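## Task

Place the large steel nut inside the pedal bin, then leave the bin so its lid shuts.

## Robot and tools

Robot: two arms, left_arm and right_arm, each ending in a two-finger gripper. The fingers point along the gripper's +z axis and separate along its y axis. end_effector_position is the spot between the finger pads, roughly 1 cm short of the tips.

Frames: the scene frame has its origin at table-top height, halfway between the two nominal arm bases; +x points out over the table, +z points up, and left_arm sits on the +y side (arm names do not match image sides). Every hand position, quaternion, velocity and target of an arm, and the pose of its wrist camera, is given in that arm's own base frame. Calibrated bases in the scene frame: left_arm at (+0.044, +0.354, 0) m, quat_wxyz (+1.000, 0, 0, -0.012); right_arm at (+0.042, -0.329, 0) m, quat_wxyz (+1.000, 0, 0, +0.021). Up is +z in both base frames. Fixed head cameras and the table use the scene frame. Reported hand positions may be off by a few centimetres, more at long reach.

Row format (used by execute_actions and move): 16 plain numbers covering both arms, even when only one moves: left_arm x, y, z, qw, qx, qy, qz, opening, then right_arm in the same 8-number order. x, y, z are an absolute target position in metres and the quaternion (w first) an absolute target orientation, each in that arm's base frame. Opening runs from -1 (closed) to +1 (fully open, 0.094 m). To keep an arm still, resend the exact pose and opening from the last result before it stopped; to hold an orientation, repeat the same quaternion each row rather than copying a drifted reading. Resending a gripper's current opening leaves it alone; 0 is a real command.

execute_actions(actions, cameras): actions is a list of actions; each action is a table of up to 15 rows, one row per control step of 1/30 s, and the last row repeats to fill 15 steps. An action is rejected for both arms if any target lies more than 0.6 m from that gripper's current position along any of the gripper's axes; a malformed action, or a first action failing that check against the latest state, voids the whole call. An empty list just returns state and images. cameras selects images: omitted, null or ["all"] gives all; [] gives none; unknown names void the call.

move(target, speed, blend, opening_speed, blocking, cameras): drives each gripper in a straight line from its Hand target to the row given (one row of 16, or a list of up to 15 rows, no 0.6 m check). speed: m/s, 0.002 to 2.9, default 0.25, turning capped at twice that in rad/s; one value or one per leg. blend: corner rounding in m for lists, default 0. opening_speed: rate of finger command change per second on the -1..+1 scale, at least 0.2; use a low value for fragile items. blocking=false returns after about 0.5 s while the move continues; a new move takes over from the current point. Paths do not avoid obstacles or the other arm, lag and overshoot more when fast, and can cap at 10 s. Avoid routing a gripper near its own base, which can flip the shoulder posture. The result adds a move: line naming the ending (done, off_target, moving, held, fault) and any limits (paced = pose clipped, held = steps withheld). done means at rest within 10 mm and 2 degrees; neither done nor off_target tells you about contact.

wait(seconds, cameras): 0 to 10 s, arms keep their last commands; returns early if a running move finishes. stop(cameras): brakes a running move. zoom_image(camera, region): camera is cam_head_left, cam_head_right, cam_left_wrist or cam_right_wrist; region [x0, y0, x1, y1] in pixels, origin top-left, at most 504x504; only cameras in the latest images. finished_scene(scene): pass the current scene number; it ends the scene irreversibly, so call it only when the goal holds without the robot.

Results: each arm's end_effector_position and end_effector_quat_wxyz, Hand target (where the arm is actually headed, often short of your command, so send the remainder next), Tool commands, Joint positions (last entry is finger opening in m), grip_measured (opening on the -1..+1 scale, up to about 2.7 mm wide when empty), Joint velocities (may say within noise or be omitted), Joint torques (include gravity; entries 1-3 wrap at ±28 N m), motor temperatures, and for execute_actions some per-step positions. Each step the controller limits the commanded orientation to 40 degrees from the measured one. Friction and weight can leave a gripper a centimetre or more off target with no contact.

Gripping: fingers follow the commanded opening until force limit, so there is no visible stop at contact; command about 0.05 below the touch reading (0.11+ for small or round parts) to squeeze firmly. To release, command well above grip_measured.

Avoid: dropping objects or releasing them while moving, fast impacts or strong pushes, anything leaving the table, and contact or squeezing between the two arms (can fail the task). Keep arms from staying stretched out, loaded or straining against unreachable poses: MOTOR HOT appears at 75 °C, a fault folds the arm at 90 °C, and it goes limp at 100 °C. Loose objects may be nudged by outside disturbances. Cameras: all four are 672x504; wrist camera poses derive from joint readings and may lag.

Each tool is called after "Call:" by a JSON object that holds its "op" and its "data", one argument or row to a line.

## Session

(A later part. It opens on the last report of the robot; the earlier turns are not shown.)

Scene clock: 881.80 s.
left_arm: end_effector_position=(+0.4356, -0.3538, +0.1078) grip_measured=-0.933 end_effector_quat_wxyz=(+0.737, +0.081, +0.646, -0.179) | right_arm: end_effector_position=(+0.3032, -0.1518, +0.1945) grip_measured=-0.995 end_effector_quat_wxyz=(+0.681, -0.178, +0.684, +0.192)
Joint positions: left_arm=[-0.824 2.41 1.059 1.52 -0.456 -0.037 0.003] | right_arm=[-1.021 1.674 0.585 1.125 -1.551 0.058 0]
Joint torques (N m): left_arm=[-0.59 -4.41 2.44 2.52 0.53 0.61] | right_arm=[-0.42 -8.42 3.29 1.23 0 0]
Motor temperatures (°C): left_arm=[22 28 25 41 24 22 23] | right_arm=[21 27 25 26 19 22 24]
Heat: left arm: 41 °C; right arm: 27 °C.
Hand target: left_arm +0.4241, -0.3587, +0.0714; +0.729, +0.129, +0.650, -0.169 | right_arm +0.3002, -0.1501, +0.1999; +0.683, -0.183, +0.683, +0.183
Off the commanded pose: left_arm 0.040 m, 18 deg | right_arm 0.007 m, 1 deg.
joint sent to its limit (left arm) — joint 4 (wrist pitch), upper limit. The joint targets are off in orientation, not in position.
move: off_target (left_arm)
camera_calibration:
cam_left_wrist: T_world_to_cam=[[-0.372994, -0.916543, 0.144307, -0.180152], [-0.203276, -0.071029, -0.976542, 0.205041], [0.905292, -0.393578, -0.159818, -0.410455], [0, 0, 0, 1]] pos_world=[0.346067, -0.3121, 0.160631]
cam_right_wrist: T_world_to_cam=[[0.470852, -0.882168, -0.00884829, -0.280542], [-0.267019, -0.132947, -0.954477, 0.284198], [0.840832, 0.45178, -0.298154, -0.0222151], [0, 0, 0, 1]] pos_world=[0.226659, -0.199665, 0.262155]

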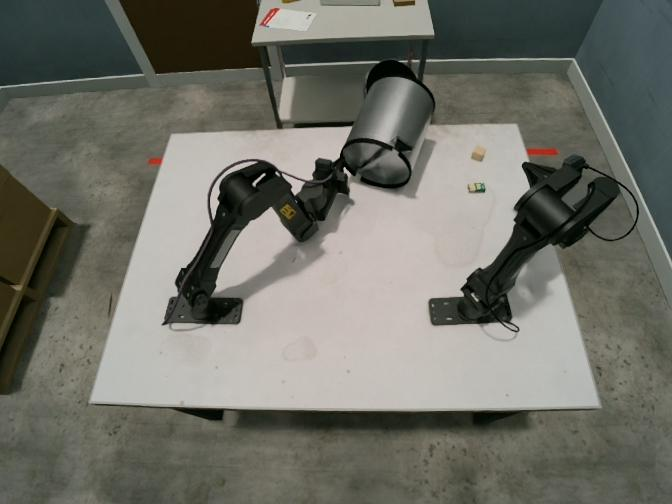

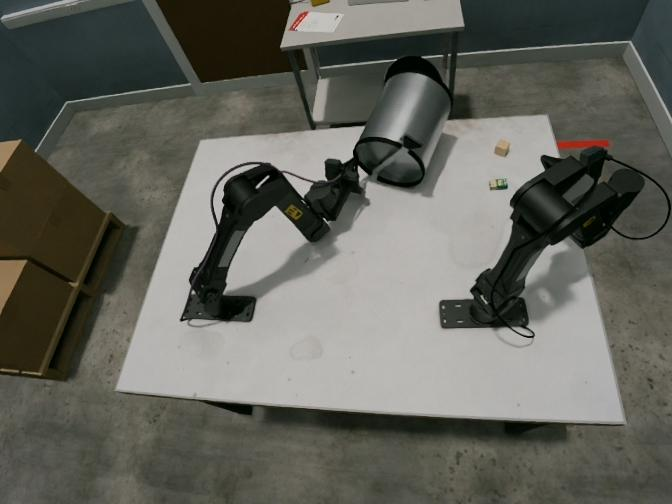

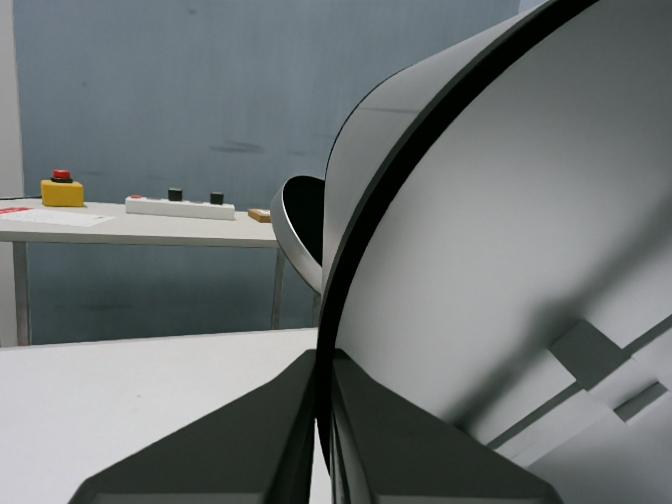

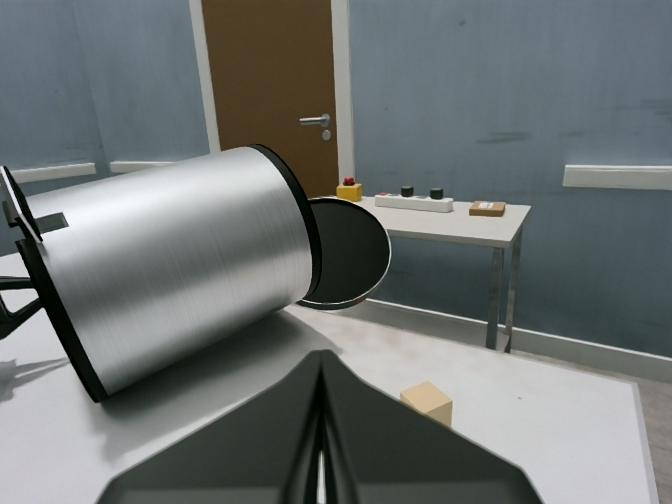

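Call:
{"op": "move", "data": {
  "target": [
    [0.37,-0.33,0.125,0.735,0.08,0.647,-0.18,-1,0.3,-0.15,0.2,0.683,-0.183,0.683,0.183,-1],
    [0.34,-0.32,0.135,0.7,0.08,0.69,-0.18,-1,0.3,-0.15,0.2,0.683,-0.183,0.683,0.183,-1]
  ],
  "speed": 0.1
}}

Scene clock: 893.60 s.
left_arm: end_effector_position=(+0.3494, -0.3103, +0.1204) grip_measured=-0.929 end_effector_quat_wxyz=(+0.696, +0.084, +0.699, -0.140) | right_arm: end_effector_position=(+0.3032, -0.1518, +0.1945) grip_measured=-0.995 end_effector_quat_wxyz=(+0.681, -0.178, +0.684, +0.192)
Joint positions: left_arm=[-0.958 2.064 0.645 1.429 -0.64 -0.072 0.003] | right_arm=[-1.021 1.674 0.585 1.125 -1.551 0.058 0]
Joint torques (N m): left_arm=[-1.76 -12.19 2.77 1.97 0.27 -0.35] | right_arm=[-0.4 -8.46 3.26 1.23 -0.02 -0.01]
Heat: left arm: 41 °C; right arm: 27 °C.
Hand target: left_arm +0.3401, -0.3197, +0.1348; +0.698, +0.080, +0.688, -0.179 | right_arm +0.3002, -0.1501, +0.1999; +0.683, -0.183, +0.683, +0.183
Off the commanded pose: left_arm 0.020 m, 5 deg | right_arm 0.007 m, 1 deg.
move: off_target (left_arm)
camera_calibration:
cam_left_wrist: T_world_to_cam=[[-0.313409, -0.942924, 0.112561, -0.199446], [-0.320512, -0.00654184, -0.947222, 0.260369], [0.893894, -0.332945, -0.300168, -0.273517], [0, 0, 0, 1]] pos_world=[0.265439, -0.277426, 0.186976]
cam_right_wrist: T_world_to_cam=[[0.470852, -0.882168, -0.00884829, -0.280542], [-0.267019, -0.132947, -0.954477, 0.284198], [0.840832, 0.45178, -0.298154, -0.0222151], [0, 0, 0, 1]] pos_world=[0.226659, -0.199665, 0.262155]

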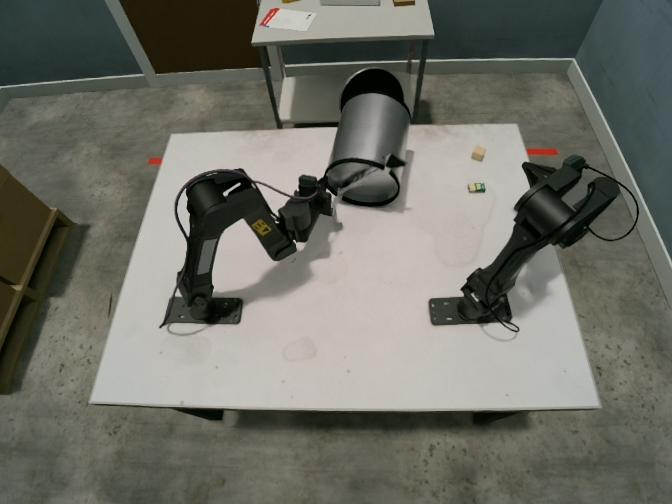

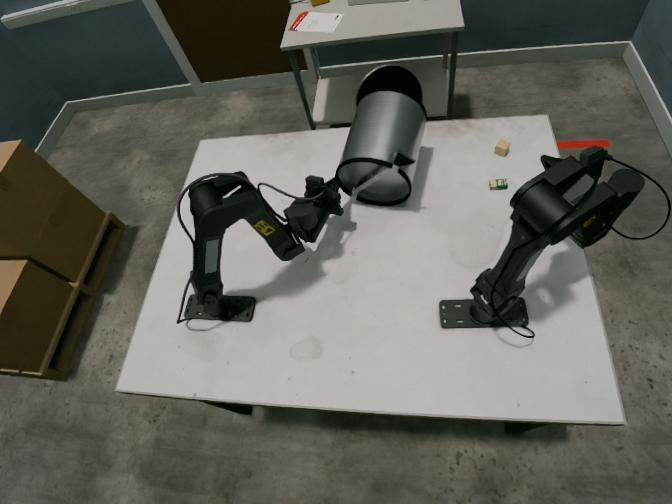

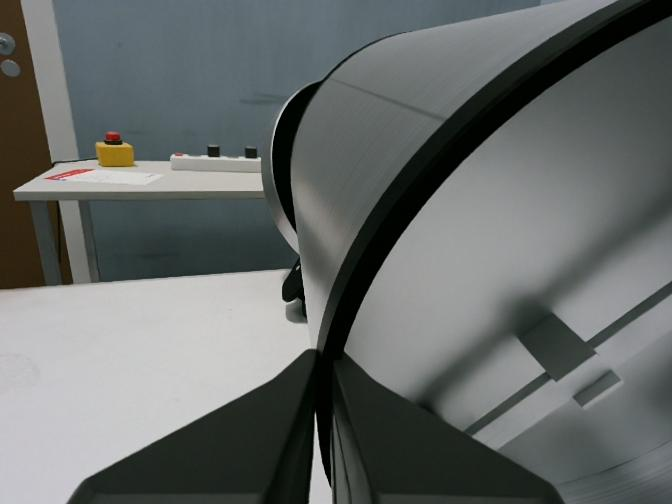

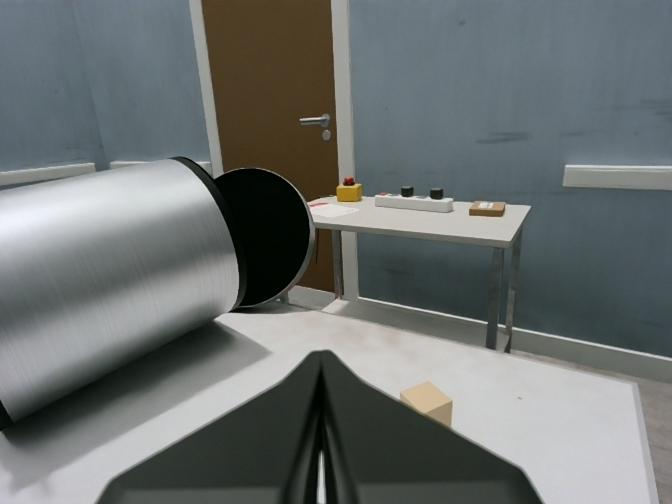

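Call:
{"op": "move", "data": {
  "target": [
    [0.36,-0.315,0.145,0.53,0.073,0.84,-0.06,-1,0.3,-0.15,0.2,0.683,-0.183,0.683,0.183,-1],
    [0.365,-0.318,0.145,0.215,0.085,0.972,-0.019,-1,0.3,-0.15,0.2,0.683,-0.183,0.683,0.183,-1]
  ],
  "speed": 0.15
}}

Scene clock: 911.73 s.
left_arm: end_effector_position=(+0.3675, -0.3166, +0.1496) grip_measured=-0.952 end_effector_quat_wxyz=(+0.248, +0.120, +0.961, +0.007) | right_arm: end_effector_position=(+0.3032, -0.1518, +0.1945) grip_measured=-0.995 end_effector_quat_wxyz=(+0.681, -0.178, +0.684, +0.192)
Joint positions: left_arm=[-0.832 2.043 1.871 -1.013 -0.329 -0.52 0.002] | right_arm=[-1.021 1.674 0.585 1.125 -1.551 0.058 0]
Joint torques (N m): left_arm=[1.74 -10.17 8.46 0.67 0.5 -0.68] | right_arm=[-0.42 -8.4 3.25 1.22 -0.01 0]
Heat: left arm: 39 °C; right arm: 27 °C.
Hand target: left_arm +0.3648, -0.3179, +0.1454; +0.218, +0.086, +0.972, -0.019 | right_arm +0.3002, -0.1501, +0.1999; +0.683, -0.183, +0.683, +0.183
Off the commanded pose: left_arm 0.005 m, 6 deg | right_arm 0.007 m, 1 deg.
move: off_target (left_arm)
camera_calibration:
cam_left_wrist: T_world_to_cam=[[-0.197808, -0.97867, -0.0554668, -0.231685], [-0.961814, 0.204698, -0.181695, 0.481876], [0.189173, 0.0174081, -0.981789, 0.188694], [0, 0, 0, 1]] pos_world=[0.38195, -0.328667, 0.259962]
cam_right_wrist: T_world_to_cam=[[0.470852, -0.882168, -0.00884829, -0.280542], [-0.267019, -0.132947, -0.954477, 0.284198], [0.840832, 0.45178, -0.298154, -0.0222151], [0, 0, 0, 1]] pos_world=[0.226659, -0.199665, 0.262155]

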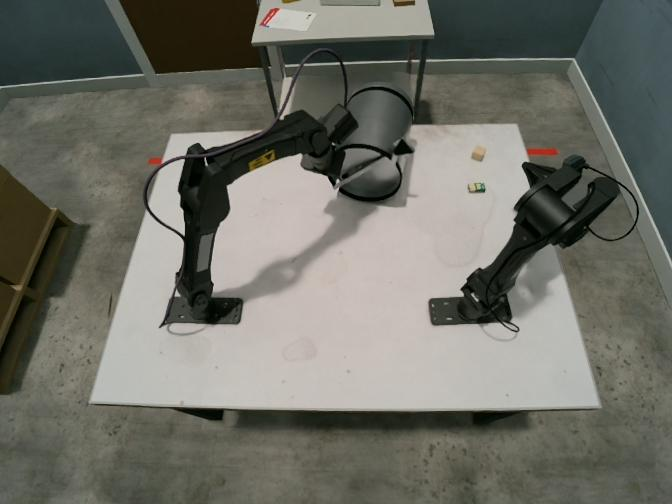

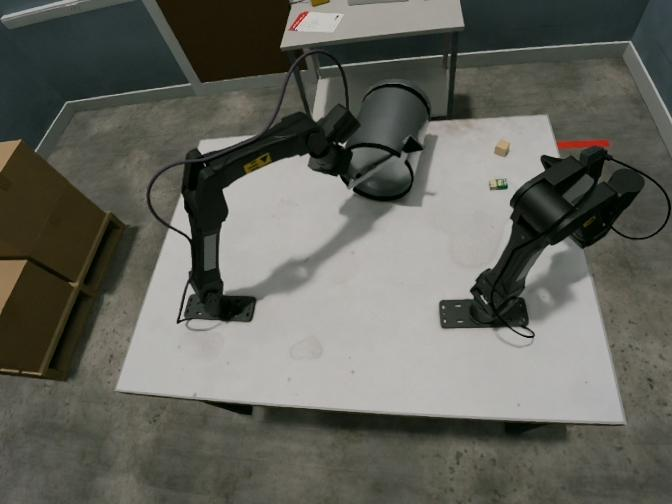

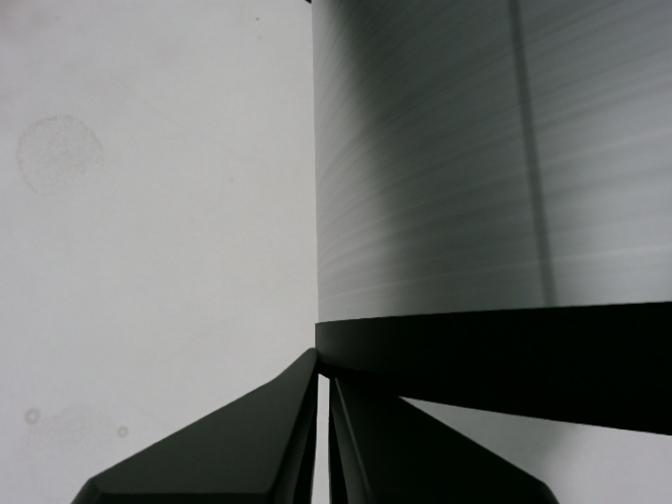

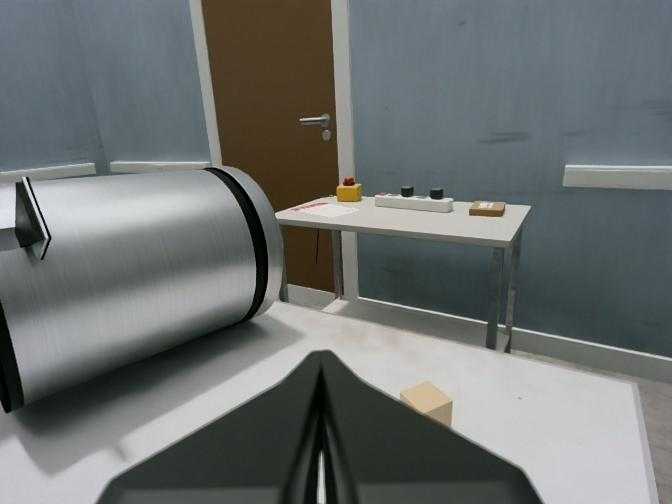

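Call:
{"op": "move", "data": {
  "target": [
    [0.355,-0.318,0.148,0.381,0.08,0.92,-0.033,-1,0.3,-0.15,0.2,0.683,-0.183,0.683,0.183,-1],
    [0.34,-0.318,0.135,0.535,0.073,0.84,-0.047,-1,0.3,-0.15,0.2,0.683,-0.183,0.683,0.183,-1],
    [0.335,-0.318,0.105,0.673,0.064,0.734,-0.059,-1,0.3,-0.15,0.2,0.683,-0.183,0.683,0.183,-1],
    [0.345,-0.318,0.08,0.763,0.056,0.64,-0.067,-1,0.3,-0.15,0.2,0.683,-0.183,0.683,0.183,-1]
  ],
  "speed": 0.1
}}

Scene clock: 923.93 s.
left_arm: end_effector_position=(+0.3411, -0.3174, +0.0671) grip_measured=-0.995 end_effector_quat_wxyz=(+0.697, +0.084, +0.712, -0.030) | right_arm: end_effector_position=(+0.3032, -0.1518, +0.1945) grip_measured=-0.995 end_effector_quat_wxyz=(+0.681, -0.178, +0.684, +0.192)
Joint positions: left_arm=[-1.054 2.288 0.754 1.49 -0.893 0.04 0] | right_arm=[-1.021 1.674 0.585 1.125 -1.551 0.058 0]
Joint torques (N m): left_arm=[0.55 -8.31 4.08 2.72 -0.04 -0.01] | right_arm=[-0.42 -8.44 3.25 1.22 0 0]
Heat: left arm: 37 °C; right arm: 27 °C.
Hand target: left_arm +0.3447, -0.3174, +0.0801; +0.716, +0.053, +0.694, -0.055 | right_arm +0.3002, -0.1501, +0.1999; +0.683, -0.183, +0.683, +0.183
Off the commanded pose: left_arm 0.013 m, 12 deg | right_arm 0.007 m, 1 deg.
joint sent to its limit (left arm) — joint 4 (wrist pitch), upper limit. The joint targets are off in orientation, not in position.
move: off_target (left_arm)
camera_calibration:
cam_left_wrist: T_world_to_cam=[[-0.162464, -0.985925, -0.0394754, -0.25765], [-0.325805, 0.0913644, -0.941012, 0.23968], [0.931374, -0.140019, -0.336062, -0.233681], [0, 0, 0, 1]] pos_world=[0.253875, -0.308642, 0.13684]
cam_right_wrist: T_world_to_cam=[[0.470852, -0.882168, -0.00884829, -0.280542], [-0.267019, -0.132947, -0.954477, 0.284198], [0.840832, 0.45178, -0.298154, -0.0222151], [0, 0, 0, 1]] pos_world=[0.226659, -0.199665, 0.262155]

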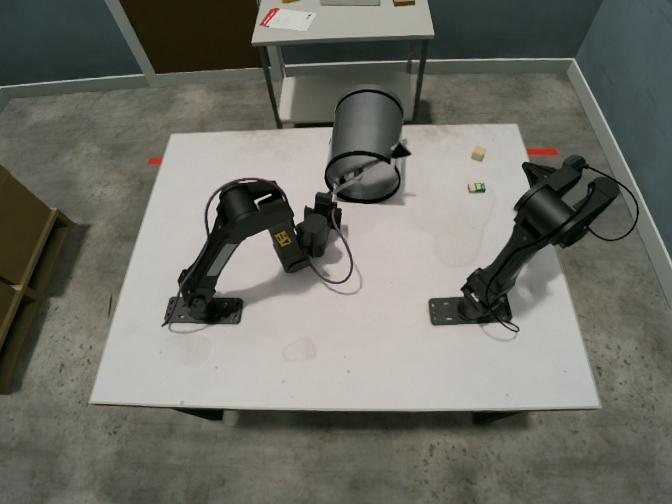

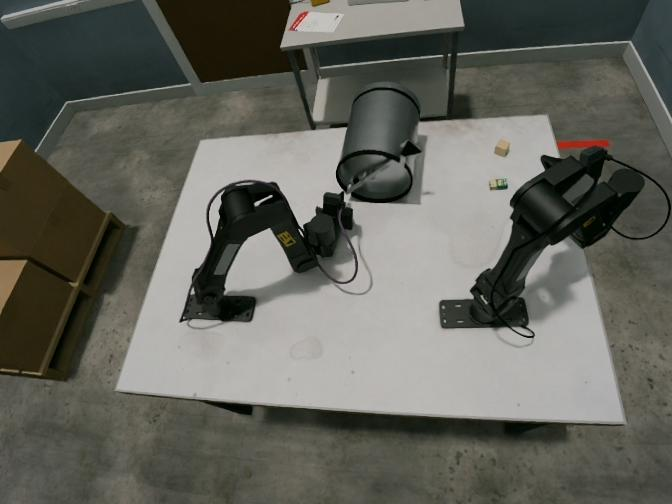

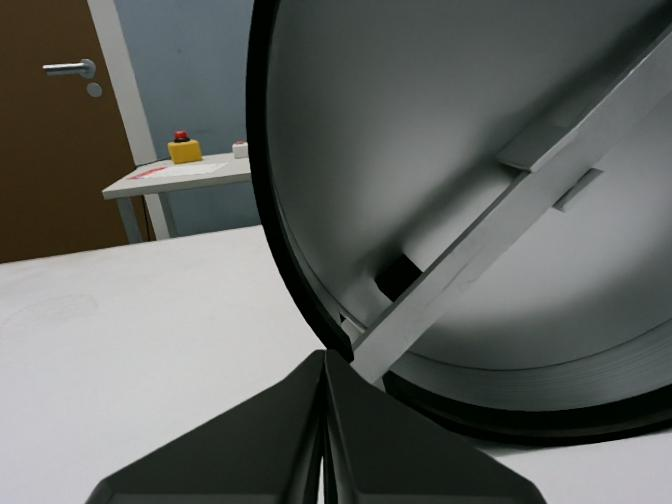

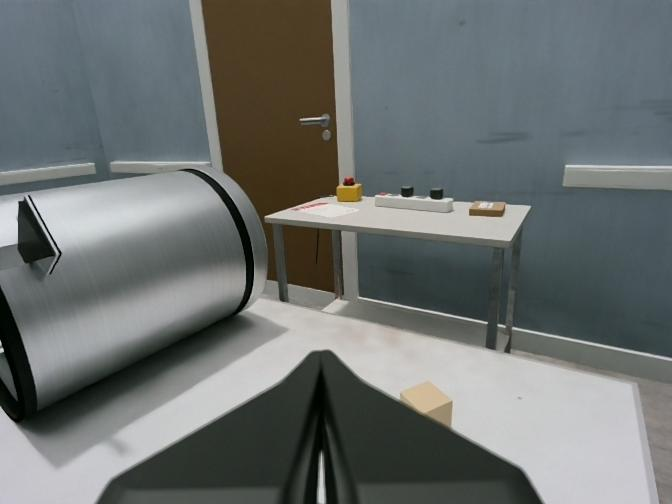

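Call:
{"op": "move", "data": {
  "target": [
    [0.29,-0.3,0.13,0.537,0,0.843,0,0.2,0.3,-0.15,0.2,0.683,-0.183,0.683,0.183,-1],
    [0.3,-0.312,0.17,0.259,0.034,0.965,-0.009,0.2,0.3,-0.15,0.2,0.683,-0.183,0.683,0.183,-1]
  ],
  "speed": 0.2,
  "cameras": ["cam_left_wrist"]
}}

Scene clock: 931.90 s.
left_arm: end_effector_position=(+0.2956, -0.3113, +0.1677) grip_measured=+0.197 end_effector_quat_wxyz=(+0.256, +0.034, +0.966, -0.015) | right_arm: end_effector_position=(+0.3032, -0.1518, +0.1945) grip_measured=-0.995 end_effector_quat_wxyz=(+0.681, -0.178, +0.684, +0.192)
Joint positions: left_arm=[-0.973 1.846 1.669 -1.045 -0.393 -0.834 0.056] | right_arm=[-1.021 1.674 0.585 1.125 -1.551 0.058 0]
Joint torques (N m): left_arm=[0.34 -8.31 8.27 0.8 -0.29 0.08] | right_arm=[-0.4 -8.43 3.28 1.22 -0.01 0]
Heat: left arm: 38 °C; right arm: 27 °C.
Hand target: left_arm +0.3000, -0.3119, +0.1700; +0.259, +0.034, +0.965, -0.009 | right_arm +0.3002, -0.1501, +0.1999; +0.683, -0.183, +0.683, +0.183
Off the commanded pose: left_arm 0.005 m, 1 deg | right_arm 0.007 m, 1 deg.
move: done
camera_calibration:
cam_left_wrist: T_world_to_cam=[[-0.0432843, -0.998628, 0.0294595, -0.305862], [-0.978829, 0.0364847, -0.201402, 0.370839], [0.200051, -0.0375534, -0.979066, 0.19926], [0, 0, 0, 1]] pos_world=[0.309886, -0.311489, 0.278787]
Images, in order (width x height): cam_left_wrist 672x504.

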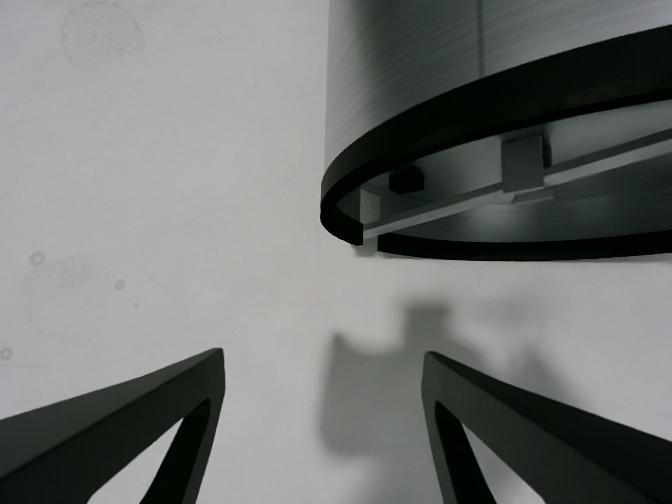

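Call:
{"op": "move", "data": {
  "target": [
    [0.34,-0.316,0.15,0.259,0.034,0.965,-0.009,0.2,0.3,-0.15,0.2,0.683,-0.183,0.683,0.183,-1],
    [0.395,-0.317,0.146,0.259,0.034,0.965,-0.009,0.2,0.3,-0.15,0.2,0.683,-0.183,0.683,0.183,-1],
    [0.395,-0.317,0.146,0.259,0.034,0.965,-0.009,-1,0.3,-0.15,0.2,0.683,-0.183,0.683,0.183,-1]
  ],
  "speed": 0.1,
  "opening_speed": 0.8,
  "cameras": ["cam_left_wrist"]
}}

Scene clock: 941.10 s.
left_arm: end_effector_position=(+0.3817, -0.3144, +0.1434) grip_measured=-0.995 end_effector_quat_wxyz=(+0.243, +0.042, +0.969, -0.007) | right_arm: end_effector_position=(+0.3032, -0.1518, +0.1945) grip_measured=-0.995 end_effector_quat_wxyz=(+0.681, -0.178, +0.684, +0.192)
Joint positions: left_arm=[-0.805 2.092 1.925 -1.026 -0.321 -0.657 0] | right_arm=[-1.021 1.674 0.585 1.125 -1.551 0.058 0]
Joint torques (N m): left_arm=[0.77 -10.25 8.27 1.23 -0.34 0.04] | right_arm=[-0.43 -8.42 3.28 1.23 -0.01 0.01]
Motor temperatures (°C): left_arm=[22 28 26 36 24 22 23] | right_arm=[21 27 25 26 19 22 23]
Heat: left arm: 36 °C; right arm: 27 °C.
Hand target: left_arm +0.3946, -0.3167, +0.1462; +0.259, +0.034, +0.965, -0.009 | right_arm +0.3002, -0.1501, +0.1999; +0.683, -0.183, +0.683, +0.183
Off the commanded pose: left_arm 0.014 m, 2 deg | right_arm 0.007 m, 1 deg.
move: off_target (left_arm); target 3's new opening was sent with left_arm's hand 0.012 m and 1 deg from that target
camera_calibration:
cam_left_wrist: T_world_to_cam=[[-0.0548782, -0.998435, 0.0107986, -0.297339], [-0.983436, 0.0521764, -0.173584, 0.453094], [0.172749, -0.0201457, -0.98476, 0.17477], [0, 0, 0, 1]] pos_world=[0.399081, -0.316994, 0.253967]
Images, in order (width x height): cam_left_wrist 672x504.

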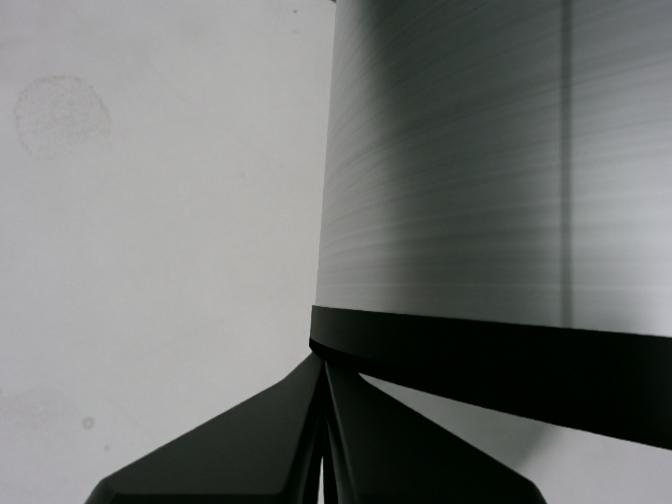

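Call:
{"op": "move", "data": {
  "target": [
    [0.375,-0.315,0.15,0.259,0.034,0.965,-0.009,0.2,0.3,-0.15,0.2,0.683,-0.183,0.683,0.183,-1],
    [0.42,-0.318,0.15,0.259,0.034,0.965,-0.009,0.2,0.3,-0.15,0.2,0.683,-0.183,0.683,0.183,-1],
    [0.42,-0.318,0.15,0.259,0.034,0.965,-0.009,-1,0.3,-0.15,0.2,0.683,-0.183,0.683,0.183,-1]
  ],
  "speed": 0.1,
  "opening_speed": 0.8,
  "cameras": ["cam_left_wrist"]
}}

Scene clock: 953.67 s.
left_arm: end_effector_position=(+0.4089, -0.3178, +0.1475) grip_measured=-0.995 end_effector_quat_wxyz=(+0.246, +0.042, +0.968, -0.011) | right_arm: end_effector_position=(+0.3032, -0.1518, +0.1945) grip_measured=-0.995 end_effector_quat_wxyz=(+0.681, -0.178, +0.684, +0.192)
Joint positions: left_arm=[-0.766 2.182 2.077 -1.066 -0.305 -0.618 0] | right_arm=[-1.021 1.674 0.585 1.125 -1.551 0.058 0]
Joint torques (N m): left_arm=[0.7 -11.03 8.51 1.12 -0.32 0.02] | right_arm=[-0.43 -8.46 3.29 1.22 -0.02 0.01]
Heat: left arm: 35 °C; right arm: 27 °C.
Hand target: left_arm +0.4196, -0.3178, +0.1501; +0.259, +0.034, +0.965, -0.009 | right_arm +0.3002, -0.1501, +0.1999; +0.683, -0.183, +0.683, +0.183
Off the commanded pose: left_arm 0.011 m, 2 deg | right_arm 0.007 m, 1 deg.
move: off_target (left_arm); target 3's new opening was sent with left_arm's hand 0.012 m and 2 deg from that target
camera_calibration:
cam_left_wrist: T_world_to_cam=[[-0.0568106, -0.998229, 0.017663, -0.299425], [-0.982014, 0.0526798, -0.181308, 0.481394], [0.180056, -0.0276455, -0.983268, 0.168524], [0, 0, 0, 1]] pos_world=[0.425381, -0.319596, 0.258273]
Images, in order (width x height): cam_left_wrist 672x504.

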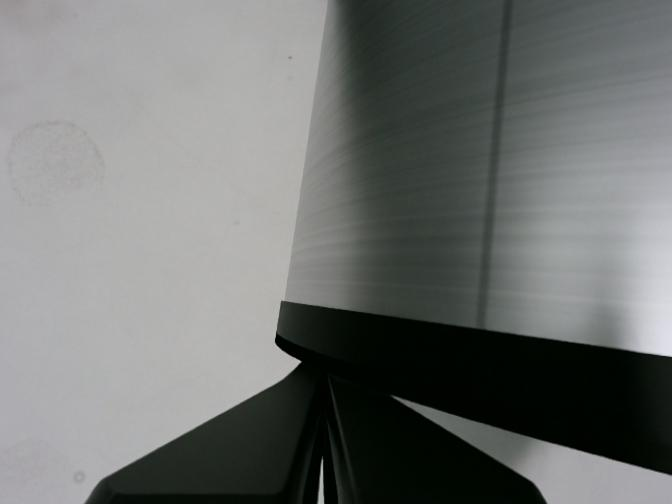

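Call:
{"op": "move", "data": {
  "target": [
    [0.375,-0.302,0.14,0.382,0.065,0.922,-0.027,0.2,0.3,-0.15,0.2,0.683,-0.183,0.683,0.183,-1],
    [0.445,-0.308,0.136,0.382,0.065,0.922,-0.027,0.2,0.3,-0.15,0.2,0.683,-0.183,0.683,0.183,-1],
    [0.445,-0.308,0.136,0.382,0.065,0.922,-0.027,-1,0.3,-0.15,0.2,0.683,-0.183,0.683,0.183,-1]
  ],
  "speed": 0.1,
  "opening_speed": 0.8,
  "cameras": ["cam_left_wrist"]
}}

Scene clock: 966.53 s.
left_arm: end_effector_position=(+0.4368, -0.2911, +0.1271) grip_measured=-0.897 end_effector_quat_wxyz=(+0.374, +0.095, +0.922, +0.027) | right_arm: end_effector_position=(+0.3032, -0.1518, +0.1945) grip_measured=-0.995 end_effector_quat_wxyz=(+0.681, -0.178, +0.684, +0.192)
Joint positions: left_arm=[-0.745 2.022 1.607 -0.525 -0.472 -0.383 0.005] | right_arm=[-1.021 1.674 0.585 1.125 -1.551 0.058 0]
Joint torques (N m): left_arm=[0.44 -11.03 8.8 1.68 0.36 -0.63] | right_arm=[-0.42 -8.39 3.29 1.21 -0.01 0.01]
Heat: left arm: 35 °C; right arm: 27 °C.
Hand target: left_arm +0.4440, -0.3073, +0.1368; +0.382, +0.067, +0.922, -0.026 | right_arm +0.3002, -0.1501, +0.1999; +0.683, -0.183, +0.683, +0.183
Off the commanded pose: left_arm 0.021 m, 7 deg | right_arm 0.007 m, 1 deg.
move: off_target (left_arm)
camera_calibration:
cam_left_wrist: T_world_to_cam=[[-0.132072, -0.986571, -0.0961011, -0.220092], [-0.888269, 0.160823, -0.430249, 0.525885], [0.439926, 0.0285399, -0.89758, 0.0361008], [0, 0, 0, 1]] pos_world=[0.422178, -0.302741, 0.237514]
Images, in order (width x height): cam_left_wrist 672x504.

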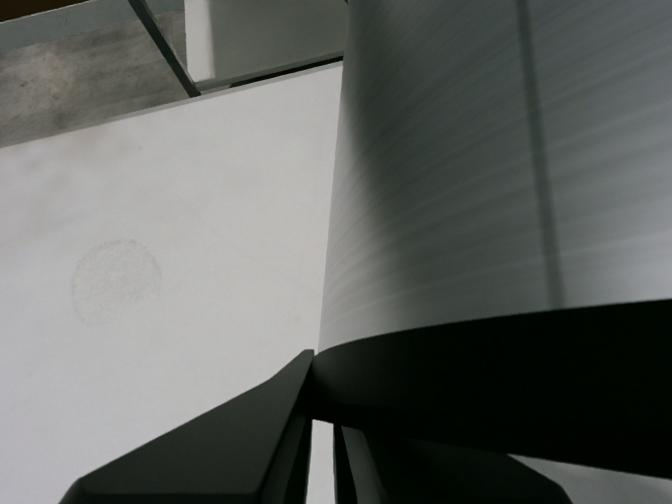

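Call:
{"op": "move", "data": {
  "target": [
    [0.405,-0.301,0.138,0.545,0.068,0.835,-0.045,-1,0.3,-0.15,0.2,0.683,-0.183,0.683,0.183,-1],
    [0.365,-0.296,0.12,0.673,0.064,0.734,-0.059,-1,0.3,-0.15,0.2,0.683,-0.183,0.683,0.183,-1],
    [0.35,-0.293,0.11,0.71,0.06,0.7,-0.062,-1,0.3,-0.15,0.2,0.683,-0.183,0.683,0.183,-1]
  ],
  "speed": 0.08
}}

Scene clock: 978.43 s.
left_arm: end_effector_position=(+0.3623, -0.2768, +0.1110) grip_measured=-0.925 end_effector_quat_wxyz=(+0.701, +0.020, +0.712, -0.043) | right_arm: end_effector_position=(+0.3032, -0.1518, +0.1945) grip_measured=-0.995 end_effector_quat_wxyz=(+0.681, -0.178, +0.684, +0.192)
Joint positions: left_arm=[-0.957 2.093 0.68 1.392 -0.868 -0.05 0.004] | right_arm=[-1.021 1.674 0.585 1.125 -1.551 0.058 0]
Joint torques (N m): left_arm=[-2.88 -7.23 1.85 2.54 0.43 0.61] | right_arm=[-0.4 -8.43 3.3 1.22 -0.01 0]
Heat: left arm: 36 °C; right arm: 27 °C.
Hand target: left_arm +0.3497, -0.2924, +0.1105; +0.708, +0.059, +0.701, -0.061 | right_arm +0.3002, -0.1501, +0.1999; +0.683, -0.183, +0.683, +0.183
Off the commanded pose: left_arm 0.020 m, 5 deg | right_arm 0.007 m, 1 deg.
move: off_target (left_arm)
camera_calibration:
cam_left_wrist: T_world_to_cam=[[-0.0900592, -0.993609, 0.0680538, -0.252772], [-0.328033, -0.0349249, -0.94402, 0.250417], [0.940363, -0.107342, -0.322792, -0.228751], [0, 0, 0, 1]] pos_world=[0.27449, -0.266965, 0.179762]
cam_right_wrist: T_world_to_cam=[[0.470852, -0.882168, -0.00884829, -0.280542], [-0.267019, -0.132947, -0.954477, 0.284198], [0.840832, 0.45178, -0.298154, -0.0222151], [0, 0, 0, 1]] pos_world=[0.226659, -0.199665, 0.262155]

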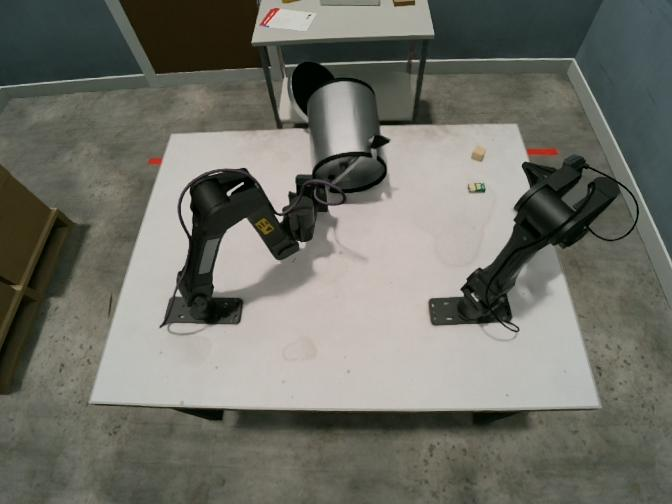

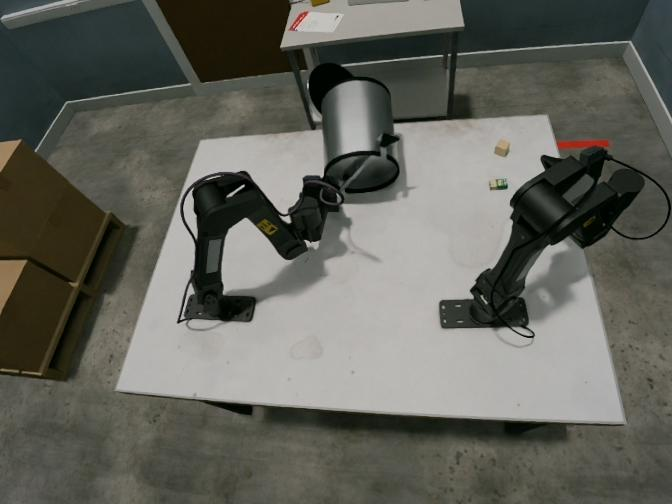

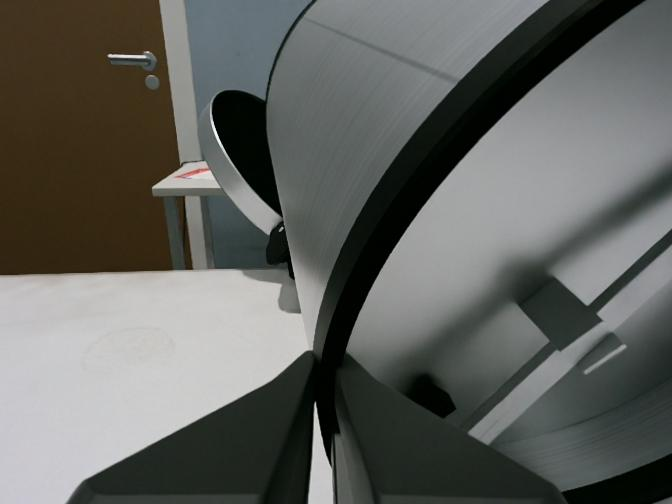

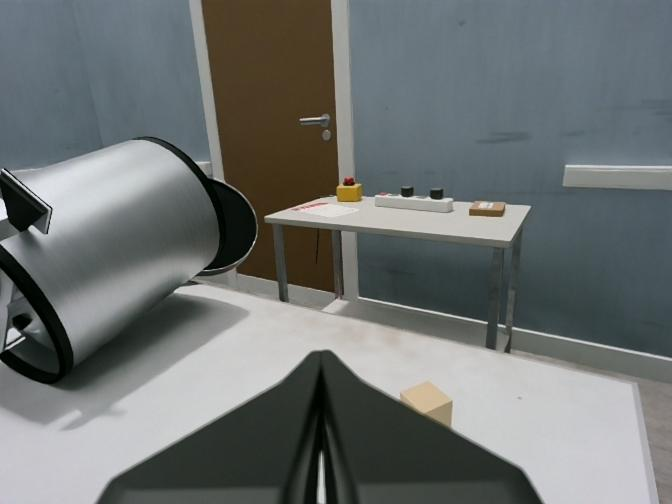

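Call:
{"op": "move", "data": {
  "target": [
    [0.35,-0.293,0.11,0.71,0.06,0.7,-0.062,-1,0.42,0.05,0.18,0.653,-0.271,0.653,0.271,-1],
    [0.35,-0.293,0.11,0.71,0.06,0.7,-0.062,-1,0.49,0.15,0.075,0.653,-0.271,0.653,0.271,-1],
    [0.35,-0.293,0.11,0.71,0.06,0.7,-0.062,-1,0.575,0.27,0.075,0.653,-0.271,0.653,0.271,-1]
  ],
  "speed": 0.15
}}

Scene clock: 996.67 s.
left_arm: end_effector_position=(+0.3592, -0.2633, +0.1074) grip_measured=-0.915 end_effector_quat_wxyz=(+0.700, -0.004, +0.713, -0.023) | right_arm: end_effector_position=(+0.5814, +0.2369, +0.0691) grip_measured=-0.995 end_effector_quat_wxyz=(+0.652, -0.247, +0.670, +0.253)
Joint positions: left_arm=[-0.963 2.095 0.662 1.402 -0.935 -0.063 0.004] | right_arm=[0.258 2.524 1.388 1.112 -0.465 0.006 0]
Joint torques (N m): left_arm=[-2.85 -7.61 2.67 2.4 0.99 0.72] | right_arm=[3.82 -12.08 6.83 1.75 -0.21 -0.08]
Heat: left arm: 38 °C; right arm: 28 °C.
Hand target: left_arm +0.3479, -0.2915, +0.1109; +0.708, +0.057, +0.701, -0.060 | right_arm +0.5729, +0.2688, +0.0752; +0.653, -0.271, +0.653, +0.271
Off the commanded pose: left_arm 0.031 m, 9 deg | right_arm 0.034 m, 4 deg.
move: off_target (left_arm, right_arm)
camera_calibration:
cam_left_wrist: T_world_to_cam=[[-0.0275863, -0.996996, 0.0723799, -0.263259], [-0.329359, -0.0592989, -0.942341, 0.24036], [0.943802, -0.0498347, -0.326734, -0.211166], [0, 0, 0, 1]] pos_world=[0.271201, -0.258738, 0.176561]
cam_right_wrist: T_world_to_cam=[[0.631679, -0.775223, -0.00338226, -0.188898], [-0.24908, -0.198824, -0.947855, 0.2952], [0.734126, 0.599582, -0.318685, -0.440634], [0, 0, 0, 1]] pos_world=[0.516332, 0.176451, 0.138744]

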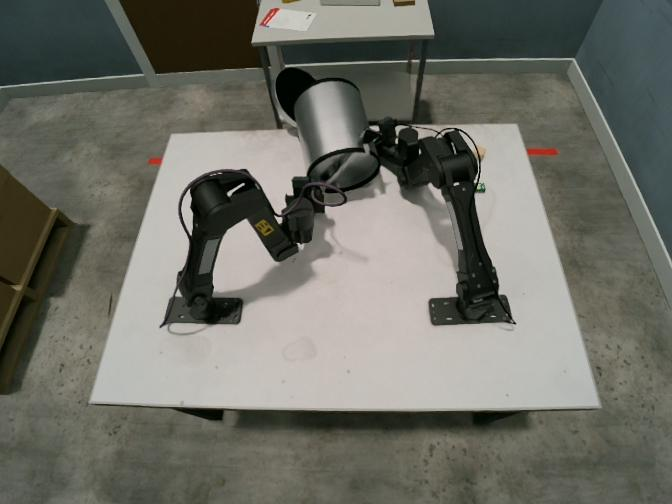

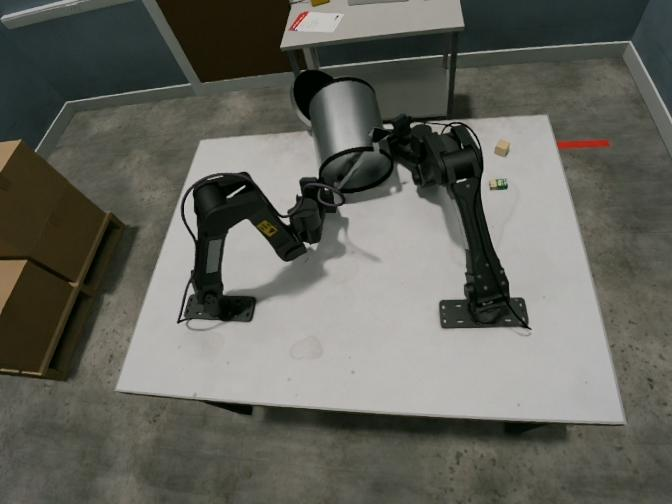

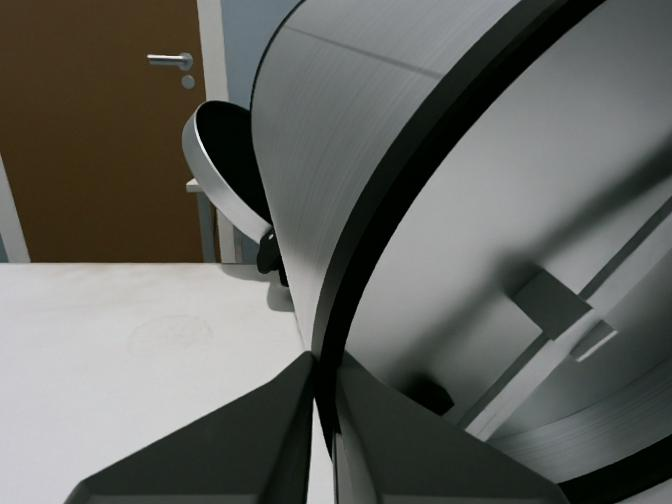

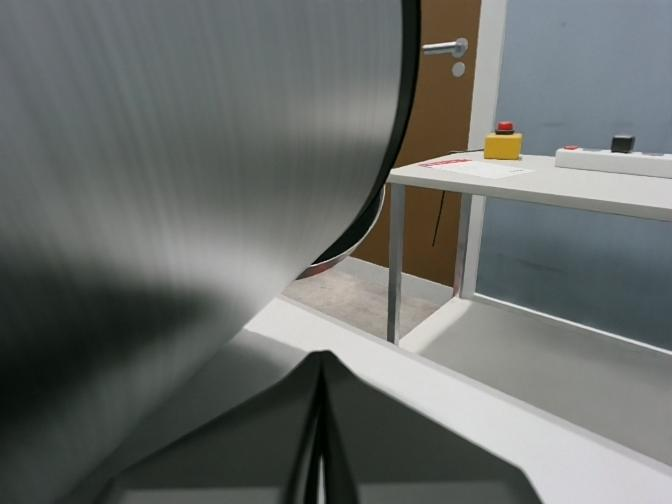

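Call:
{"op": "move", "data": {
  "target": [
    [0.35,-0.285,0.11,0.71,0.06,0.7,-0.062,-1,0.57,0.2,0.06,0.653,-0.271,0.653,0.271,-1],
    [0.35,-0.285,0.11,0.71,0.06,0.7,-0.062,-1,0.62,0.24,0.06,0.653,-0.271,0.653,0.271,-1],
    [0.35,-0.285,0.11,0.71,0.06,0.7,-0.062,-1,0.64,0.33,0.07,0.653,-0.271,0.653,0.271,-1]
  ],
  "speed": 0.12
}}

Scene clock: 1006.87 s.
left_arm: end_effector_position=(+0.3573, -0.2536, +0.1047) grip_measured=-0.903 end_effector_quat_wxyz=(+0.700, -0.012, +0.714, -0.017) | right_arm: end_effector_position=(+0.6507, +0.2857, +0.0508) grip_measured=-0.995 end_effector_quat_wxyz=(+0.644, -0.244, +0.683, +0.244)
Joint positions: left_arm=[-0.957 2.095 0.636 1.426 -0.949 -0.068 0.005] | right_arm=[0.317 2.785 1.922 0.808 -0.387 -0.002 0]
Joint torques (N m): left_arm=[-2.32 -8.42 2.4 2.32 1.2 0.78] | right_arm=[4.46 -14.74 8.58 1.92 -0.31 0.05]
Heat: left arm: 40 °C; right arm: 29 °C.
Hand target: left_arm +0.3474, -0.2834, +0.1111; +0.708, +0.056, +0.701, -0.059 | right_arm +0.6361, +0.3276, +0.0703; +0.653, -0.271, +0.653, +0.271
Off the commanded pose: left_arm 0.033 m, 10 deg | right_arm 0.049 m, 6 deg.
move: off_target (left_arm, right_arm)
camera_calibration:
cam_left_wrist: T_world_to_cam=[[-0.00763952, -0.997139, 0.0752088, -0.260839], [-0.329035, -0.0685162, -0.941829, 0.235254], [0.944287, -0.0319415, -0.32757, -0.205224], [0, 0, 0, 1]] pos_world=[0.269204, -0.250529, 0.173961]
cam_right_wrist: T_world_to_cam=[[0.617515, -0.786551, -0.00357569, -0.182504], [-0.274807, -0.211485, -0.937953, 0.324681], [0.736992, 0.580182, -0.346745, -0.521593], [0, 0, 0, 1]] pos_world=[0.586333, 0.227735, 0.123023]

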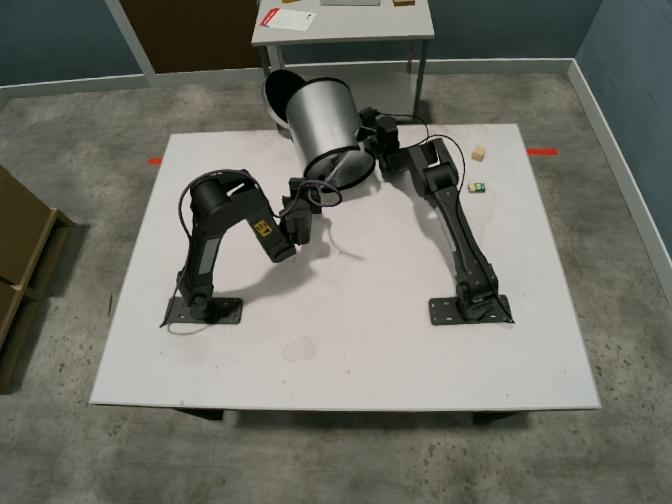

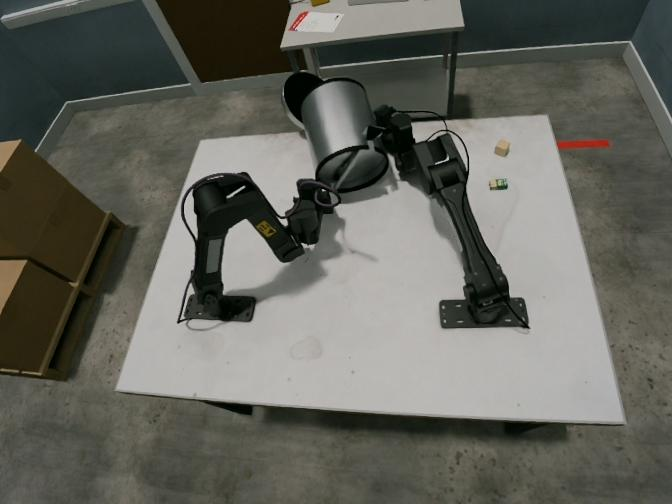

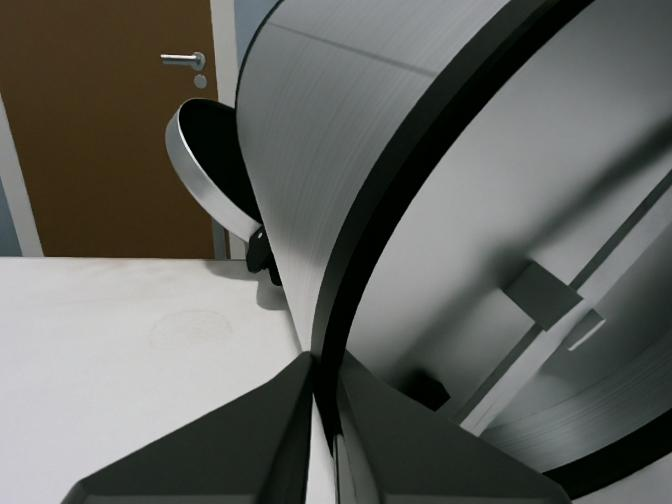

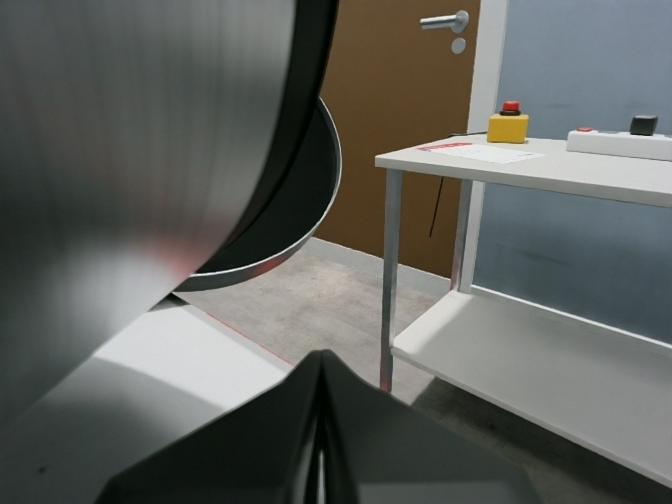

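Call:
{"op": "move", "data": {
  "target": [
    [0.35,-0.28,0.108,0.71,0.06,0.7,-0.062,-1,0.65,0.27,0.06,0.542,-0.455,0.542,0.455,-1],
    [0.35,-0.28,0.108,0.71,0.06,0.7,-0.062,-1,0.63,0.35,0.09,0.542,-0.455,0.542,0.455,-1],
    [0.34,-0.28,0.09,0.71,0.06,0.7,-0.062,-1,0.56,0.38,0.2,0.542,-0.455,0.542,0.455,-1]
  ],
  "speed": 0.12
}}

Scene clock: 1019.13 s.
left_arm: end_effector_position=(+0.3434, -0.2473, +0.0913) grip_measured=-0.886 end_effector_quat_wxyz=(+0.697, -0.026, +0.716, -0.015) | right_arm: end_effector_position=(+0.6075, +0.3247, +0.0899) grip_measured=-0.995 end_effector_quat_wxyz=(+0.491, -0.373, +0.659, +0.431)
Joint positions: left_arm=[-0.99 2.13 0.597 1.481 -1.003 -0.101 0.005] | right_arm=[0.279 2.763 2.19 0.32 -0.942 0 0]
Joint torques (N m): left_arm=[-1.44 -5.6 2.25 2.62 1.44 0.99] | right_arm=[6.46 -25.18 6.56 2.5 -1.22 -0.16]
Motor temperatures (°C): left_arm=[22 28 25 41 26 23 24] | right_arm=[21 33 26 28 19 22 23]
Heat: left arm: 41 °C; right arm: 33 °C.
Hand target: left_arm +0.3363, -0.2781, +0.0920; +0.705, +0.053, +0.705, -0.057 | right_arm +0.5625, +0.3779, +0.1913; +0.538, -0.458, +0.544, +0.454
Off the commanded pose: left_arm 0.033 m, 11 deg | right_arm 0.132 m, 18 deg.
move: off_target (left_arm, right_arm)
camera_calibration:
cam_left_wrist: T_world_to_cam=[[0.0150846, -0.995714, 0.0912521, -0.262527], [-0.335468, -0.0910126, -0.937645, 0.214627], [0.941931, -0.0164681, -0.335403, -0.190938], [0, 0, 0, 1]] pos_world=[0.255811, -0.245012, 0.161159]
cam_right_wrist: T_world_to_cam=[[0.904057, -0.385831, -0.18389, -0.412887], [-0.326097, -0.344523, -0.880321, 0.426887], [0.276301, 0.855826, -0.437287, -0.300247], [0, 0, 0, 1]] pos_world=[0.595439, 0.244727, 0.168577]

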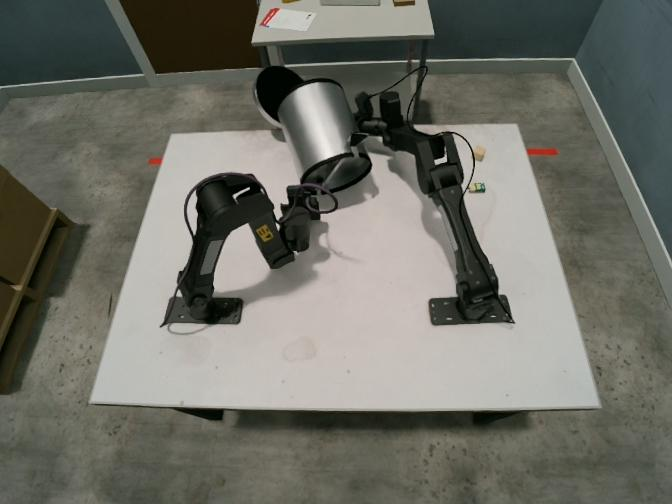

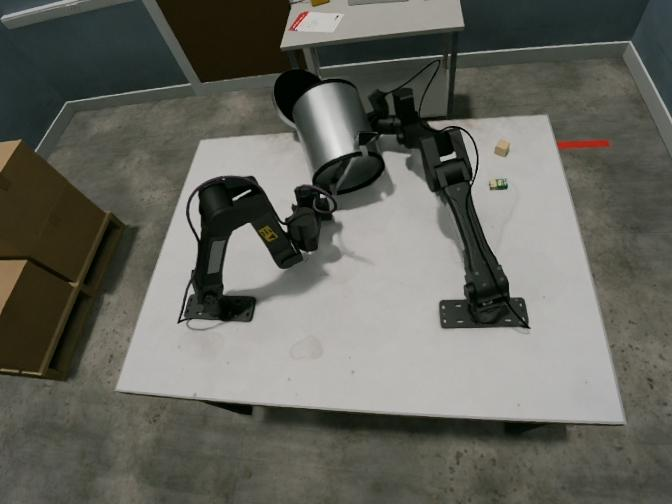

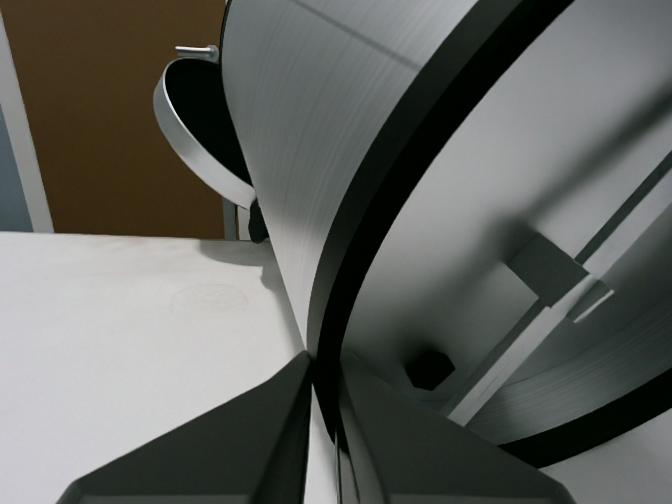

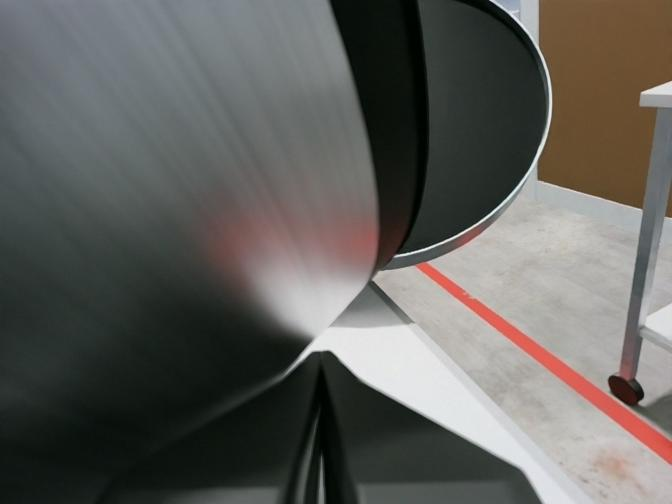

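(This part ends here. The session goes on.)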